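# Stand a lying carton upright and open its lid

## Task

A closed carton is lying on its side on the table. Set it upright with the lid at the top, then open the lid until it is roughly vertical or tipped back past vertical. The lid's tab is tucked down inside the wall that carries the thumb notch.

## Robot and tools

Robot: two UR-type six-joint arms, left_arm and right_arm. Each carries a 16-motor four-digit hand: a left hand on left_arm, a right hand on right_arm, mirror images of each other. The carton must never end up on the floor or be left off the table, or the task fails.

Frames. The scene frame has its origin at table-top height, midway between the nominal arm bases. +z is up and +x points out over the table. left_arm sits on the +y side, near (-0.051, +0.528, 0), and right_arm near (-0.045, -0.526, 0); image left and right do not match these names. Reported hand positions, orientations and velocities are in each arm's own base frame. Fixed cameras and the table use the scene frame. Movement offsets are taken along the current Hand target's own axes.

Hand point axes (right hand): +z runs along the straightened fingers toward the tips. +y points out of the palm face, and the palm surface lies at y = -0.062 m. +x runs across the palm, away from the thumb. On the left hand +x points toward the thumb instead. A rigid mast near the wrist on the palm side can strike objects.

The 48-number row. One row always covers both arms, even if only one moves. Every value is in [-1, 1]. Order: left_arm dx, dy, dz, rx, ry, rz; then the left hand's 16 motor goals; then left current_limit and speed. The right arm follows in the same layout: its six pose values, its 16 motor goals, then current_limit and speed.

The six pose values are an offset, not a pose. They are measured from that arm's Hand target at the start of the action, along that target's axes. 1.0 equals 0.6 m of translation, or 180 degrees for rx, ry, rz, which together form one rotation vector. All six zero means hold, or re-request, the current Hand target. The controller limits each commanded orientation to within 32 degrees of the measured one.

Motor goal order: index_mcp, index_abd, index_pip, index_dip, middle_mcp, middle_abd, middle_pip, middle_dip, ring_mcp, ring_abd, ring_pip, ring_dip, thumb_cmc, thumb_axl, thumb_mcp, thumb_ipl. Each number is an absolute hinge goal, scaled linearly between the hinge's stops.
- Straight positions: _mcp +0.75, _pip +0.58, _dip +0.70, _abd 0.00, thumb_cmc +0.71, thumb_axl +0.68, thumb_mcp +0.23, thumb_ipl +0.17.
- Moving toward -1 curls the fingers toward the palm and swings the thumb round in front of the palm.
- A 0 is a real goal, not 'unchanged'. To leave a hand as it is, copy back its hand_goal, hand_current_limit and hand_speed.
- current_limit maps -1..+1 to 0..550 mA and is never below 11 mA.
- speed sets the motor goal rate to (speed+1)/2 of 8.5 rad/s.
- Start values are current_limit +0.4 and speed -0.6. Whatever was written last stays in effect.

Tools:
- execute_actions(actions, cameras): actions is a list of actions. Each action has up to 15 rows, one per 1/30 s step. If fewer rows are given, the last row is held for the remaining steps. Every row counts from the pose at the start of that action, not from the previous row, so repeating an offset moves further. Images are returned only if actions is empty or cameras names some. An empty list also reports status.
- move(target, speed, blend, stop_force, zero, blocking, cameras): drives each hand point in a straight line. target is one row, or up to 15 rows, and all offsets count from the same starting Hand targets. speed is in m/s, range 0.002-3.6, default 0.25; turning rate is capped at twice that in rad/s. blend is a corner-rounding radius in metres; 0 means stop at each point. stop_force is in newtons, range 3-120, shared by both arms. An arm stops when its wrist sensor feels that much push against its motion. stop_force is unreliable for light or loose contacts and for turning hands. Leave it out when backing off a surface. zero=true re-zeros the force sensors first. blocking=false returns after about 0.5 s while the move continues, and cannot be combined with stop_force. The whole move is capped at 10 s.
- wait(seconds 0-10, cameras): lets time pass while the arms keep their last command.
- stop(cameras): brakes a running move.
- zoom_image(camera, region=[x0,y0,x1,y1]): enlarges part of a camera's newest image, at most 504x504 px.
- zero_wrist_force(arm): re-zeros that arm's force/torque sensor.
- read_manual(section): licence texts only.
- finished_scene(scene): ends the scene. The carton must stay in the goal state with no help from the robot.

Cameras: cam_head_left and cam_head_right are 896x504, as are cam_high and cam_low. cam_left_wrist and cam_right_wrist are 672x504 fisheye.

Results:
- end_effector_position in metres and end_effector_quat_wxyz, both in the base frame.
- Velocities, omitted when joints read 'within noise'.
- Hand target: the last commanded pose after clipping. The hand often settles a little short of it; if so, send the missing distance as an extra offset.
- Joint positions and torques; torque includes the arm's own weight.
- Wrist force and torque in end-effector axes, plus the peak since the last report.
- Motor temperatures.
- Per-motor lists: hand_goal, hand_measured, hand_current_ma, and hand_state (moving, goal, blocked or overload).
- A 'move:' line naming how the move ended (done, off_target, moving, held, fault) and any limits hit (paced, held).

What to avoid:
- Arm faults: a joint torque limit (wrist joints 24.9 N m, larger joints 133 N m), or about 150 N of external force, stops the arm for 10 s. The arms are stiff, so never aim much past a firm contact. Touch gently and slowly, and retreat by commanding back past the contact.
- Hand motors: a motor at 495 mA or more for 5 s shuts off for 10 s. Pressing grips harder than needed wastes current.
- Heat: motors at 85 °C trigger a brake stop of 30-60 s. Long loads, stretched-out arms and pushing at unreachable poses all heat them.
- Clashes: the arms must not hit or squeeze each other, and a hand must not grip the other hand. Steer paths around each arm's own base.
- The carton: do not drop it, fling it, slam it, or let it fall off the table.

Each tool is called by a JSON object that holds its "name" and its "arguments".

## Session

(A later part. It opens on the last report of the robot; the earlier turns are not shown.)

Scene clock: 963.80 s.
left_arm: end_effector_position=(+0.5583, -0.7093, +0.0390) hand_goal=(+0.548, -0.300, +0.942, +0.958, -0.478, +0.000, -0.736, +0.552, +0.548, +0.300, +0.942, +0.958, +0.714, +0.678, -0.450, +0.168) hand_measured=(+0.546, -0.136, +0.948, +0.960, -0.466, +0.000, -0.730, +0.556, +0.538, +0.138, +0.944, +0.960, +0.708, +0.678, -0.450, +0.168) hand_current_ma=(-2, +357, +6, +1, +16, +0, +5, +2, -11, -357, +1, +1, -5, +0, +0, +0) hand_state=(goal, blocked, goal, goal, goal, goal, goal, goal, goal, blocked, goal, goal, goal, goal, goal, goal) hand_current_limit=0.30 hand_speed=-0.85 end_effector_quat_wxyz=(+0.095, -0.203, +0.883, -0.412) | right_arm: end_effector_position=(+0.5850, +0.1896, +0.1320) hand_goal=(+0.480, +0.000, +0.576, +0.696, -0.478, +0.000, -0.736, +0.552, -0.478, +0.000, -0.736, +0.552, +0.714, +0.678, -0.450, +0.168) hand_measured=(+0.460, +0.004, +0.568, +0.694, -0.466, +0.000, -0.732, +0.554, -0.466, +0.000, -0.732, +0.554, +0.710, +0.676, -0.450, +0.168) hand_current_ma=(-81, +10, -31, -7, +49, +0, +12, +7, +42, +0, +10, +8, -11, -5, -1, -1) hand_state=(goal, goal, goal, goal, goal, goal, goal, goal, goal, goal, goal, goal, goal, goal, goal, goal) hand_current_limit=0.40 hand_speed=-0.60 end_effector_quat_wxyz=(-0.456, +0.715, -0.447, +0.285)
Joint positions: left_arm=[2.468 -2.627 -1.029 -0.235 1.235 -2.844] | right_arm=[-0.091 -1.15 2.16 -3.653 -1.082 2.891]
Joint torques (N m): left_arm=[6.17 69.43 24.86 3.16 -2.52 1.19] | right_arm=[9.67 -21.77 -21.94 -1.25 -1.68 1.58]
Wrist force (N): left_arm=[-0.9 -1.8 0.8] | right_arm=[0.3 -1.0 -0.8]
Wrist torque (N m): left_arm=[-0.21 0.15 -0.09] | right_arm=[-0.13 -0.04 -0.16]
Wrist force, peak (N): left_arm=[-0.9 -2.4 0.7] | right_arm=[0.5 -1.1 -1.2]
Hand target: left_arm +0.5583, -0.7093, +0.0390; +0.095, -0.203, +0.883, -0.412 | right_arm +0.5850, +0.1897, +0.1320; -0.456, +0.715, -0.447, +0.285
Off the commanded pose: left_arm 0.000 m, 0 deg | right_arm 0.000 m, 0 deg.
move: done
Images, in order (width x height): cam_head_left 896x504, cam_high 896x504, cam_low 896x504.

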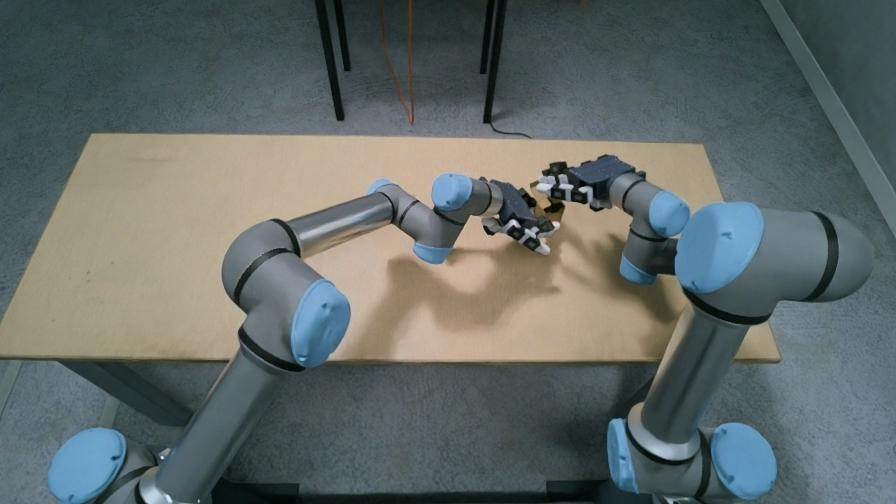

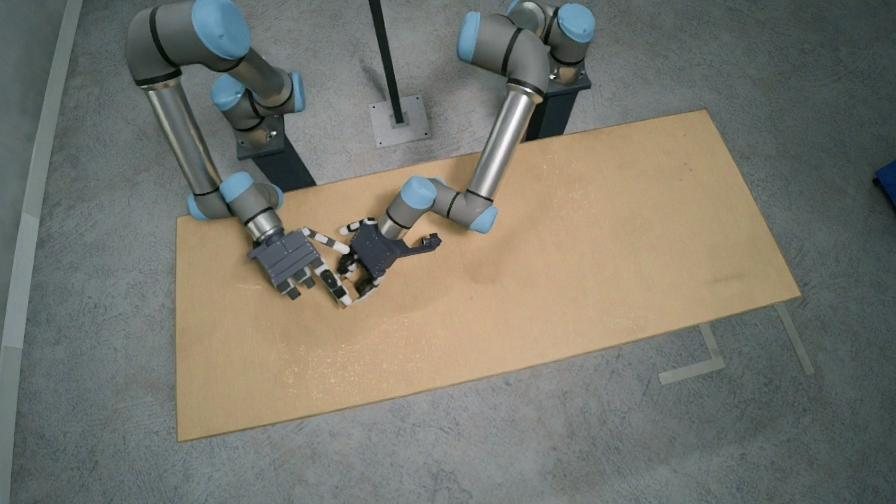

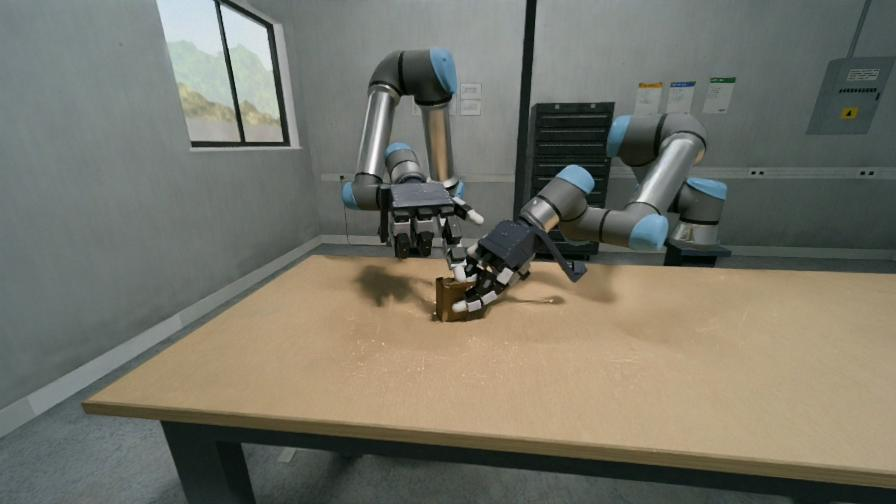

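{"name": "move", "arguments": {"target": [[0,0,0,0,0,0,0.548,-0.3,0.942,0.957,-0.479,0,-0.737,0.551,0.548,0.3,0.942,0.957,0.714,0.678,-0.45,0.168,0.3,-0.85,0,-0.0695,-0.0876,0,0,0,0.479,0,0.576,0.696,-0.479,0,-0.737,0.551,-0.479,0,-0.737,0.551,0.714,0.678,-0.45,0.168,0.4,-0.6],[0,0,0,0,0,0,0.548,-0.3,0.942,0.957,-0.479,0,-0.737,0.551,0.548,0.3,0.942,0.957,0.714,0.678,-0.45,0.168,0.3,-0.85,0,-0.127,-0.28,0,0,0,0.479,0,0.576,0.696,-0.479,0,-0.737,0.551,-0.479,0,-0.737,0.551,0.714,0.678,-0.45,0.168,0.4,-0.6]], "speed": [0.05,0.15], "blend": 0.02, "cameras": ["cam_head_left","cam_high","cam_low"]}}

{"name": "zoom_image", "arguments": {"camera": "cam_head_left", "region": [510, 160, 600, 240]}}

{"name": "zoom_image", "arguments": {"camera": "cam_low", "region": [390, 230, 510, 340]}}

Scene clock: 981.20 s.
left_arm: end_effector_position=(+0.5583, -0.7093, +0.0390) hand_goal=(+0.548, -0.300, +0.942, +0.958, -0.478, +0.000, -0.736, +0.552, +0.548, +0.300, +0.942, +0.958, +0.714, +0.678, -0.450, +0.168) hand_measured=(+0.544, -0.136, +0.948, +0.960, -0.466, +0.000, -0.730, +0.556, +0.538, +0.138, +0.944, +0.960, +0.708, +0.678, -0.450, +0.168) hand_current_ma=(-2, +357, +5, +1, +16, +0, +5, +2, -11, -357, +1, +1, -5, +0, +0, +0) hand_state=(goal, blocked, goal, goal, goal, goal, goal, goal, goal, blocked, goal, goal, goal, goal, goal, goal) hand_current_limit=0.30 hand_speed=-0.85 end_effector_quat_wxyz=(+0.095, -0.203, +0.883, -0.412) | right_arm: end_effector_position=(+0.4771, +0.1370, +0.2719) hand_goal=(+0.480, +0.000, +0.576, +0.696, -0.478, +0.000, -0.736, +0.552, -0.478, +0.000, -0.736, +0.552, +0.714, +0.678, -0.450, +0.168) hand_measured=(+0.460, +0.004, +0.568, +0.694, -0.466, +0.000, -0.732, +0.554, -0.468, +0.000, -0.732, +0.554, +0.710, +0.676, -0.450, +0.168) hand_current_ma=(-79, +9, -27, -7, +46, +0, +12, +7, +40, +0, +10, +8, -12, -5, -1, -1) hand_state=(goal, goal, goal, goal, goal, goal, goal, goal, goal, goal, goal, goal, goal, goal, goal, goal) hand_current_limit=0.40 hand_speed=-0.60 end_effector_quat_wxyz=(-0.456, +0.715, -0.447, +0.285)
Joint positions: left_arm=[2.468 -2.627 -1.029 -0.235 1.235 -2.844] | right_arm=[-0.286 -1.738 2.334 -3.174 -0.913 2.774]
Joint torques (N m): left_arm=[5.48 68.37 24.66 3.05 -2.35 1.02] | right_arm=[-8.56 -25.49 -11.71 -1.16 2.25 -1.45]
Wrist force (N): left_arm=[-0.8 -1.7 0.9] | right_arm=[0.3 -1.0 -0.7]
Wrist torque (N m): left_arm=[-0.21 0.15 -0.08] | right_arm=[-0.13 -0.04 -0.07]
Wrist force, peak (N): left_arm=[-0.9 -2.1 0.9] | right_arm=[0.4 -1.4 -1.3]
Hand target: left_arm +0.5583, -0.7093, +0.0390; +0.095, -0.203, +0.883, -0.412 | right_arm +0.4770, +0.1370, +0.2720; -0.456, +0.715, -0.447, +0.285
Off the commanded pose: left_arm 0.000 m, 0 deg | right_arm 0.000 m, 0 deg.
move: done
Images, in order (width x height): cam_head_left 896x504, cam_high 896x504, cam_low 896x504.

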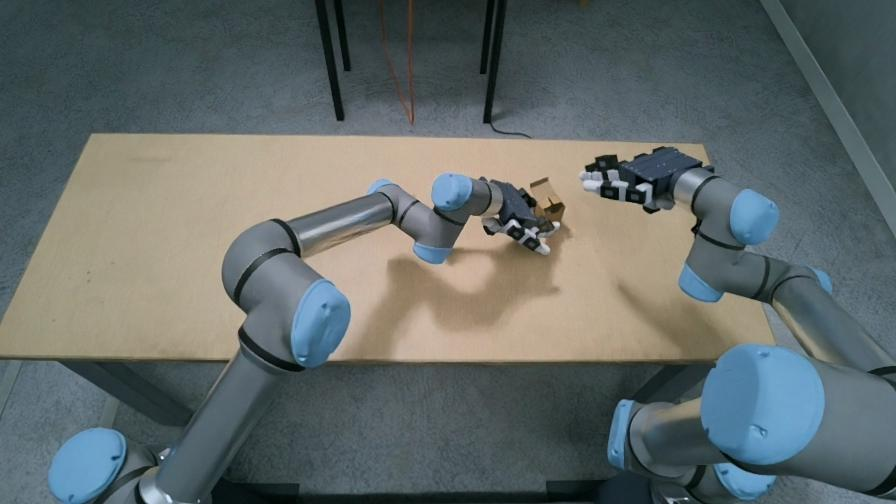

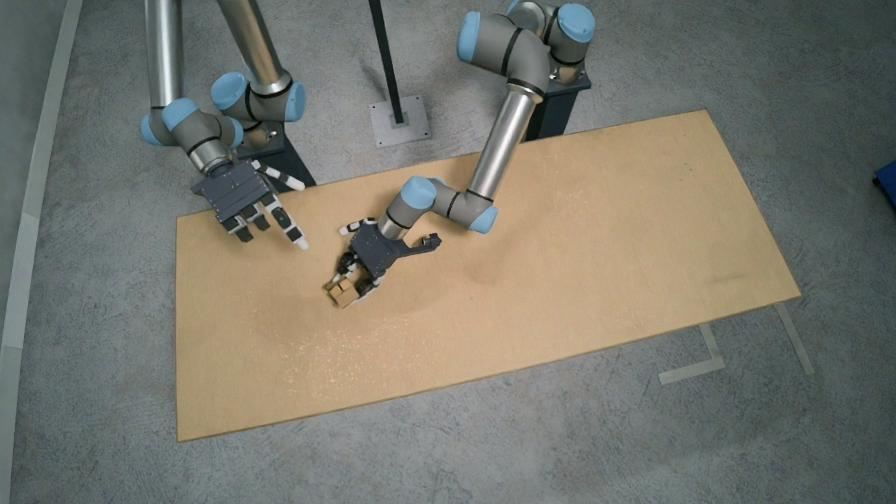

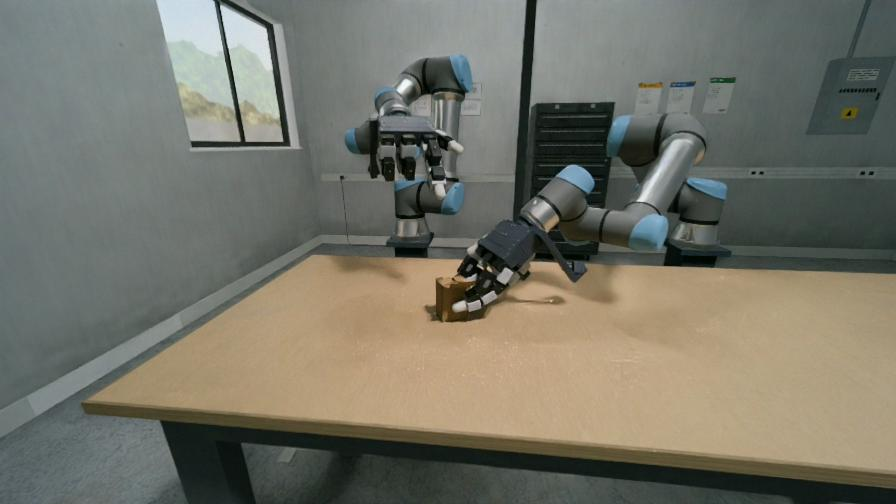

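Scaled by 5.600 from the camera's 896x504 image, which has a finer 1280x720 frame.

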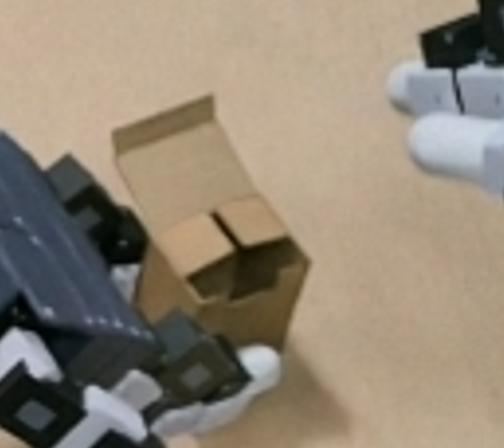

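Scaled by 4.200 from the camera's 896x504 image, which has a finer 1280x720 frame.

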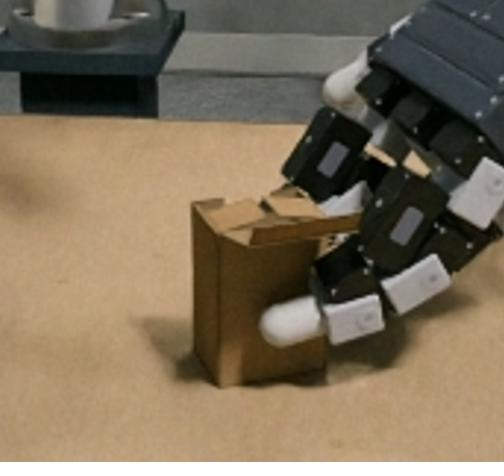

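{"name": "move", "arguments": {"target": [0,0,0,0,0,0,0.548,0.0,0.942,0.957,-0.479,0,-0.737,0.551,0.548,0.0,0.942,0.957,0.714,0.678,-0.45,0.168,0.3,-0.95,0,0,0,0,0,0,0.479,0,0.576,0.696,-0.479,0,-0.737,0.551,-0.479,0,-0.737,0.551,0.714,0.678,-0.45,0.168,0.4,-0.6], "cameras": ["cam_head_left","cam_low"]}}

{"name": "zoom_image", "arguments": {"camera": "cam_head_left", "region": [510, 160, 600, 240]}}

{"name": "zoom_image", "arguments": {"camera": "cam_low", "region": [390, 230, 510, 340]}}

Scene clock: 993.00 s.
left_arm: end_effector_position=(+0.5583, -0.7093, +0.0390) hand_goal=(+0.548, +0.000, +0.942, +0.958, -0.478, +0.000, -0.736, +0.552, +0.548, +0.000, +0.942, +0.958, +0.714, +0.678, -0.450, +0.168) hand_measured=(+0.544, -0.004, +0.942, +0.960, -0.466, +0.000, -0.730, +0.556, +0.540, +0.004, +0.942, +0.960, +0.708, +0.678, -0.450, +0.168) hand_current_ma=(-4, -2, +0, +1, +16, +0, +5, +2, -11, +2, +0, +1, -5, +0, +0, +0) hand_state=(goal, goal, goal, goal, goal, goal, goal, goal, goal, goal, goal, goal, goal, goal, goal, goal) hand_current_limit=0.30 hand_speed=-0.95 end_effector_quat_wxyz=(+0.095, -0.203, +0.883, -0.412) | right_arm: end_effector_position=(+0.4770, +0.1370, +0.2720) hand_goal=(+0.480, +0.000, +0.576, +0.696, -0.478, +0.000, -0.736, +0.552, -0.478, +0.000, -0.736, +0.552, +0.714, +0.678, -0.450, +0.168) hand_measured=(+0.460, +0.004, +0.568, +0.694, -0.466, +0.000, -0.732, +0.554, -0.468, +0.000, -0.732, +0.554, +0.710, +0.676, -0.450, +0.168) hand_current_ma=(-79, +9, -27, -7, +46, +0, +12, +7, +40, +0, +10, +8, -12, -5, -1, -1) hand_state=(goal, goal, goal, goal, goal, goal, goal, goal, goal, goal, goal, goal, goal, goal, goal, goal) hand_current_limit=0.40 hand_speed=-0.60 end_effector_quat_wxyz=(-0.456, +0.715, -0.447, +0.285)
Joint positions: left_arm=[2.468 -2.627 -1.029 -0.235 1.235 -2.844] | right_arm=[-0.286 -1.739 2.334 -3.174 -0.913 2.774]
Joint torques (N m): left_arm=[5.36 67.74 24.21 2.97 -2.51 1.06] | right_arm=[-9.28 -25.96 -13.17 -1.24 2.18 -1.1]
Wrist force (N): left_arm=[-0.7 -1.6 1.0] | right_arm=[0.4 -1.0 -0.7]
Wrist torque (N m): left_arm=[-0.22 0.14 -0.09] | right_arm=[-0.14 -0.04 -0.06]
Wrist force, peak (N): left_arm=[-0.7 -2.3 0.6] | right_arm=[0.3 -1.2 -1.0]
Hand target: left_arm +0.5583, -0.7093, +0.0390; +0.095, -0.203, +0.883, -0.412 | right_arm +0.4770, +0.1370, +0.2720; -0.456, +0.715, -0.447, +0.285
Off the commanded pose: left_arm 0.000 m, 0 deg | right_arm 0.000 m, 0 deg.
move: done
Images, in order (width x height): cam_head_left 896x504, cam_low 896x504.

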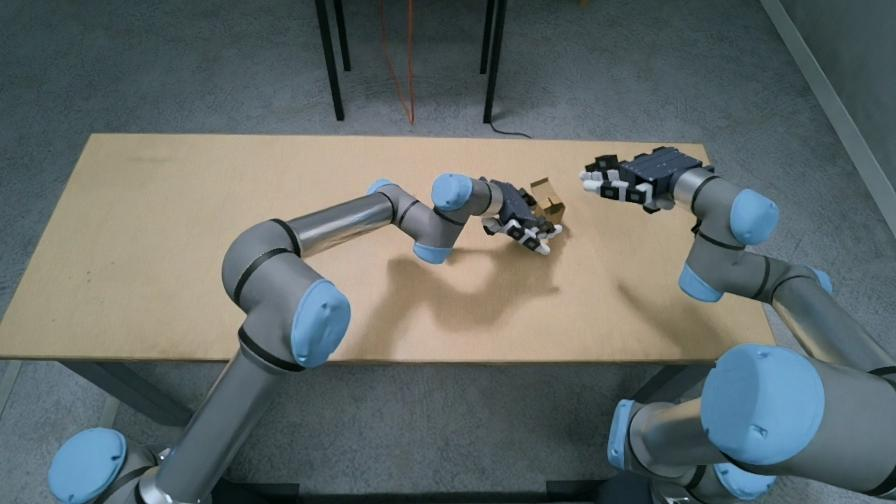

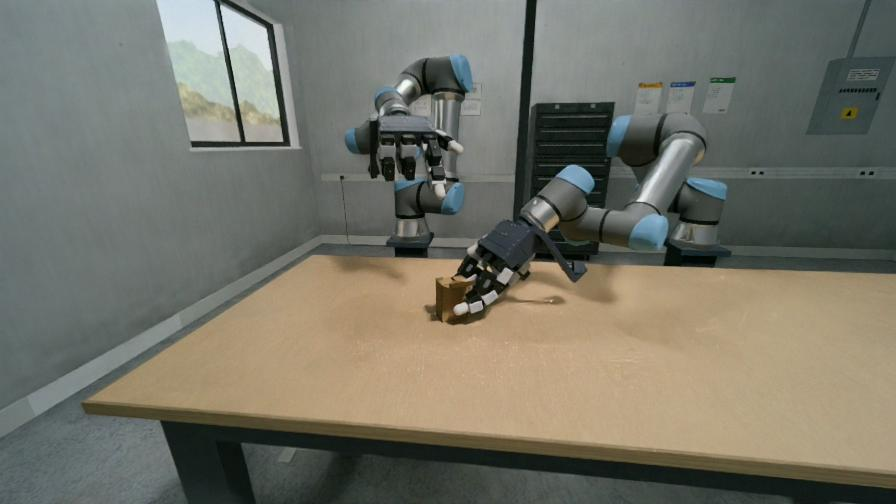

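Scaled by 5.600 from the camera's 896x504 image, which has a finer 1280x720 frame.

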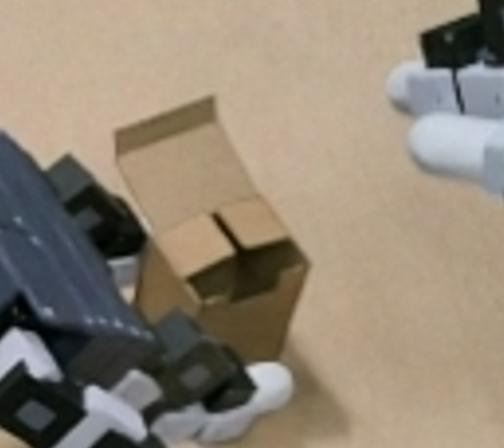

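Scaled by 4.200 from the camera's 896x504 image, which has a finer 1280x720 frame.

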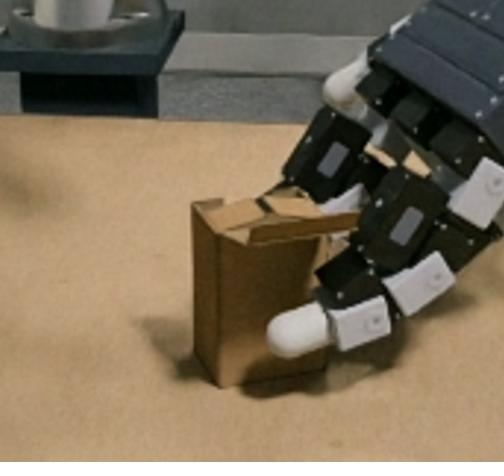

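{"name": "move", "arguments": {"target": [0,0,-0.25,0,0,0,0.548,0.0,0.942,0.957,-0.479,0,-0.737,0.551,0.548,0.0,0.942,0.957,0.714,0.678,-0.45,0.168,0.3,-0.95,0,0,0,0,0,0,0.479,0,0.576,0.696,-0.479,0,-0.737,0.551,-0.479,0,-0.737,0.551,0.714,0.678,-0.45,0.168,0.4,-0.6], "speed": 0.05, "stop_force": 4, "cameras": ["cam_head_left","cam_low","cam_high"]}}

{"name": "zoom_image", "arguments": {"camera": "cam_head_left", "region": [510, 160, 600, 240]}}

{"name": "zoom_image", "arguments": {"camera": "cam_low", "region": [390, 230, 510, 340]}}

Scene clock: 1004.43 s.
left_arm: end_effector_position=(+0.5081, -0.6059, +0.1355) hand_goal=(+0.548, +0.000, +0.942, +0.958, -0.478, +0.000, -0.736, +0.552, +0.548, +0.000, +0.942, +0.958, +0.714, +0.678, -0.450, +0.168) hand_measured=(+0.544, -0.004, +0.942, +0.960, -0.466, +0.000, -0.730, +0.556, +0.540, +0.004, +0.942, +0.960, +0.708, +0.678, -0.450, +0.168) hand_current_ma=(-4, -2, +0, +1, +16, +0, +5, +2, -11, +2, +0, +1, -5, +0, +0, +0) hand_state=(goal, goal, goal, goal, goal, goal, goal, goal, goal, goal, goal, goal, goal, goal, goal, goal) hand_current_limit=0.30 hand_speed=-0.95 end_effector_quat_wxyz=(+0.095, -0.203, +0.883, -0.412) | right_arm: end_effector_position=(+0.4770, +0.1370, +0.2720) hand_goal=(+0.480, +0.000, +0.576, +0.696, -0.478, +0.000, -0.736, +0.552, -0.478, +0.000, -0.736, +0.552, +0.714, +0.678, -0.450, +0.168) hand_measured=(+0.460, +0.004, +0.568, +0.694, -0.466, +0.000, -0.732, +0.554, -0.468, +0.000, -0.732, +0.554, +0.710, +0.676, -0.450, +0.168) hand_current_ma=(-79, +9, -27, -7, +46, +0, +12, +7, +40, +0, +10, +8, -12, -5, -1, -1) hand_state=(goal, goal, goal, goal, goal, goal, goal, goal, goal, goal, goal, goal, goal, goal, goal, goal) hand_current_limit=0.40 hand_speed=-0.60 end_effector_quat_wxyz=(-0.456, +0.715, -0.447, +0.285)
Joint positions: left_arm=[2.542 -2.259 -1.461 -0.19 1.181 -2.79] | right_arm=[-0.286 -1.739 2.334 -3.174 -0.913 2.774]
Joint torques (N m): left_arm=[10.4 58.61 16.22 1.51 -2.72 1.62] | right_arm=[-9.27 -25.9 -20.43 -1.26 2.19 -1.02]
Wrist force (N): left_arm=[-0.9 -2.0 0.6] | right_arm=[0.3 -1.0 -0.8]
Wrist torque (N m): left_arm=[-0.23 0.15 -0.16] | right_arm=[-0.12 -0.03 -0.08]
Wrist force, peak (N): left_arm=[-0.8 -2.3 0.4] | right_arm=[0.3 -1.4 -0.6]
Hand target: left_arm +0.5081, -0.6059, +0.1355; +0.095, -0.203, +0.883, -0.412 | right_arm +0.4770, +0.1370, +0.2720; -0.456, +0.715, -0.447, +0.285
Off the commanded pose: left_arm 0.000 m, 0 deg | right_arm 0.000 m, 0 deg.
move: done
Images, in order (width x height): cam_head_left 896x504, cam_high 896x504, cam_low 896x504.

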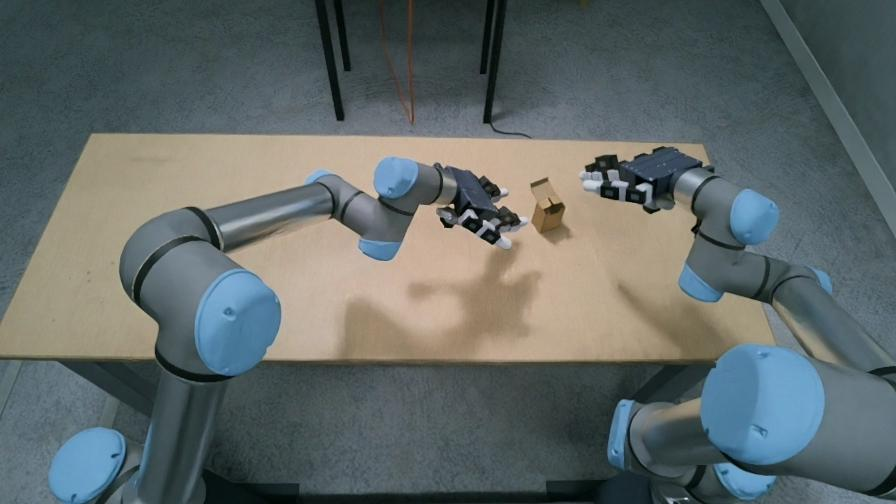

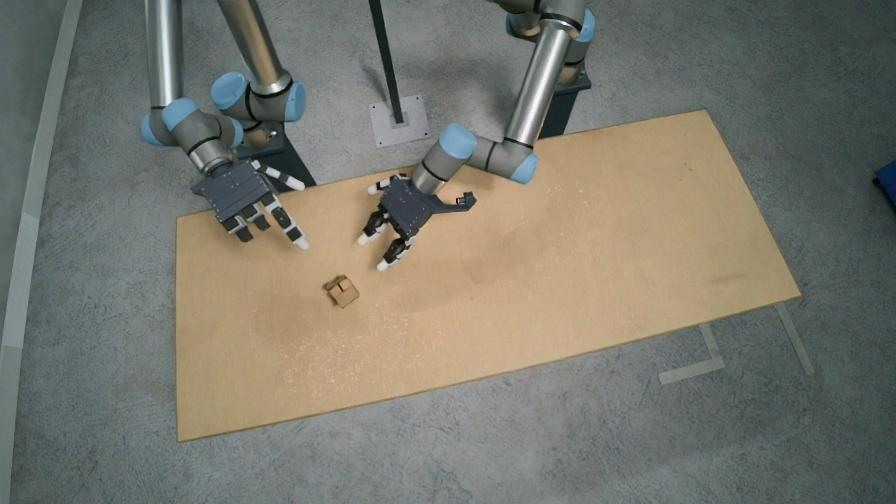

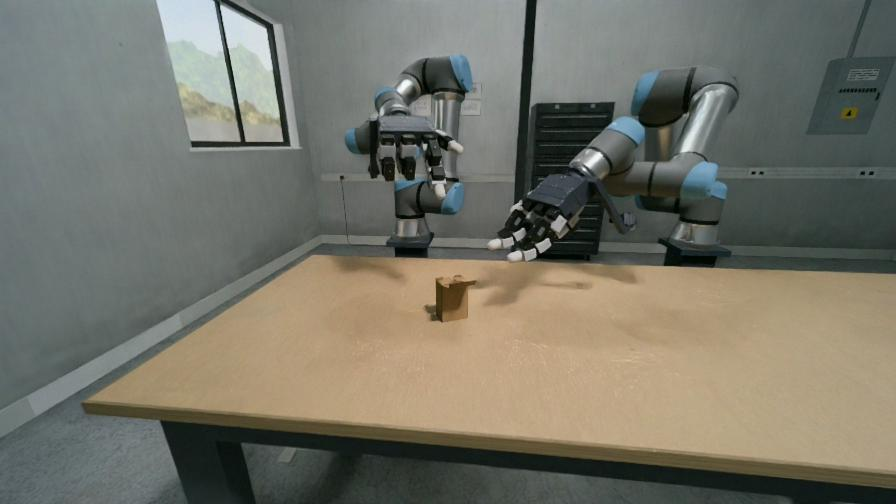

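Scaled by 5.600 from the camera's 896x504 image, which has a finer 1280x720 frame.

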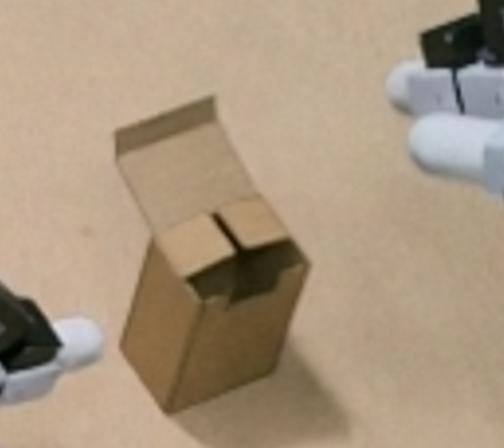

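Scaled by 4.200 from the camera's 896x504 image, which has a finer 1280x720 frame.

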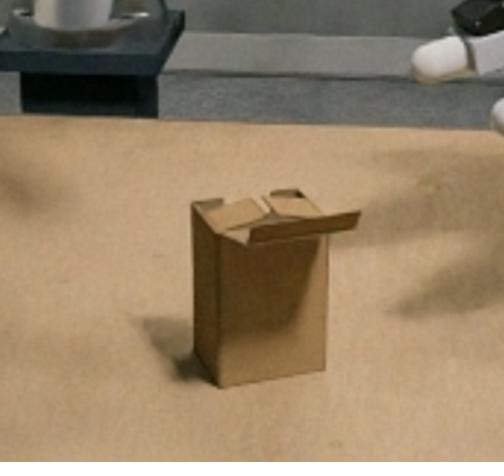

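Done. Next scene.

{"name": "finished_scene", "arguments": {"scene": 1}}

The scene is finished: the task was done.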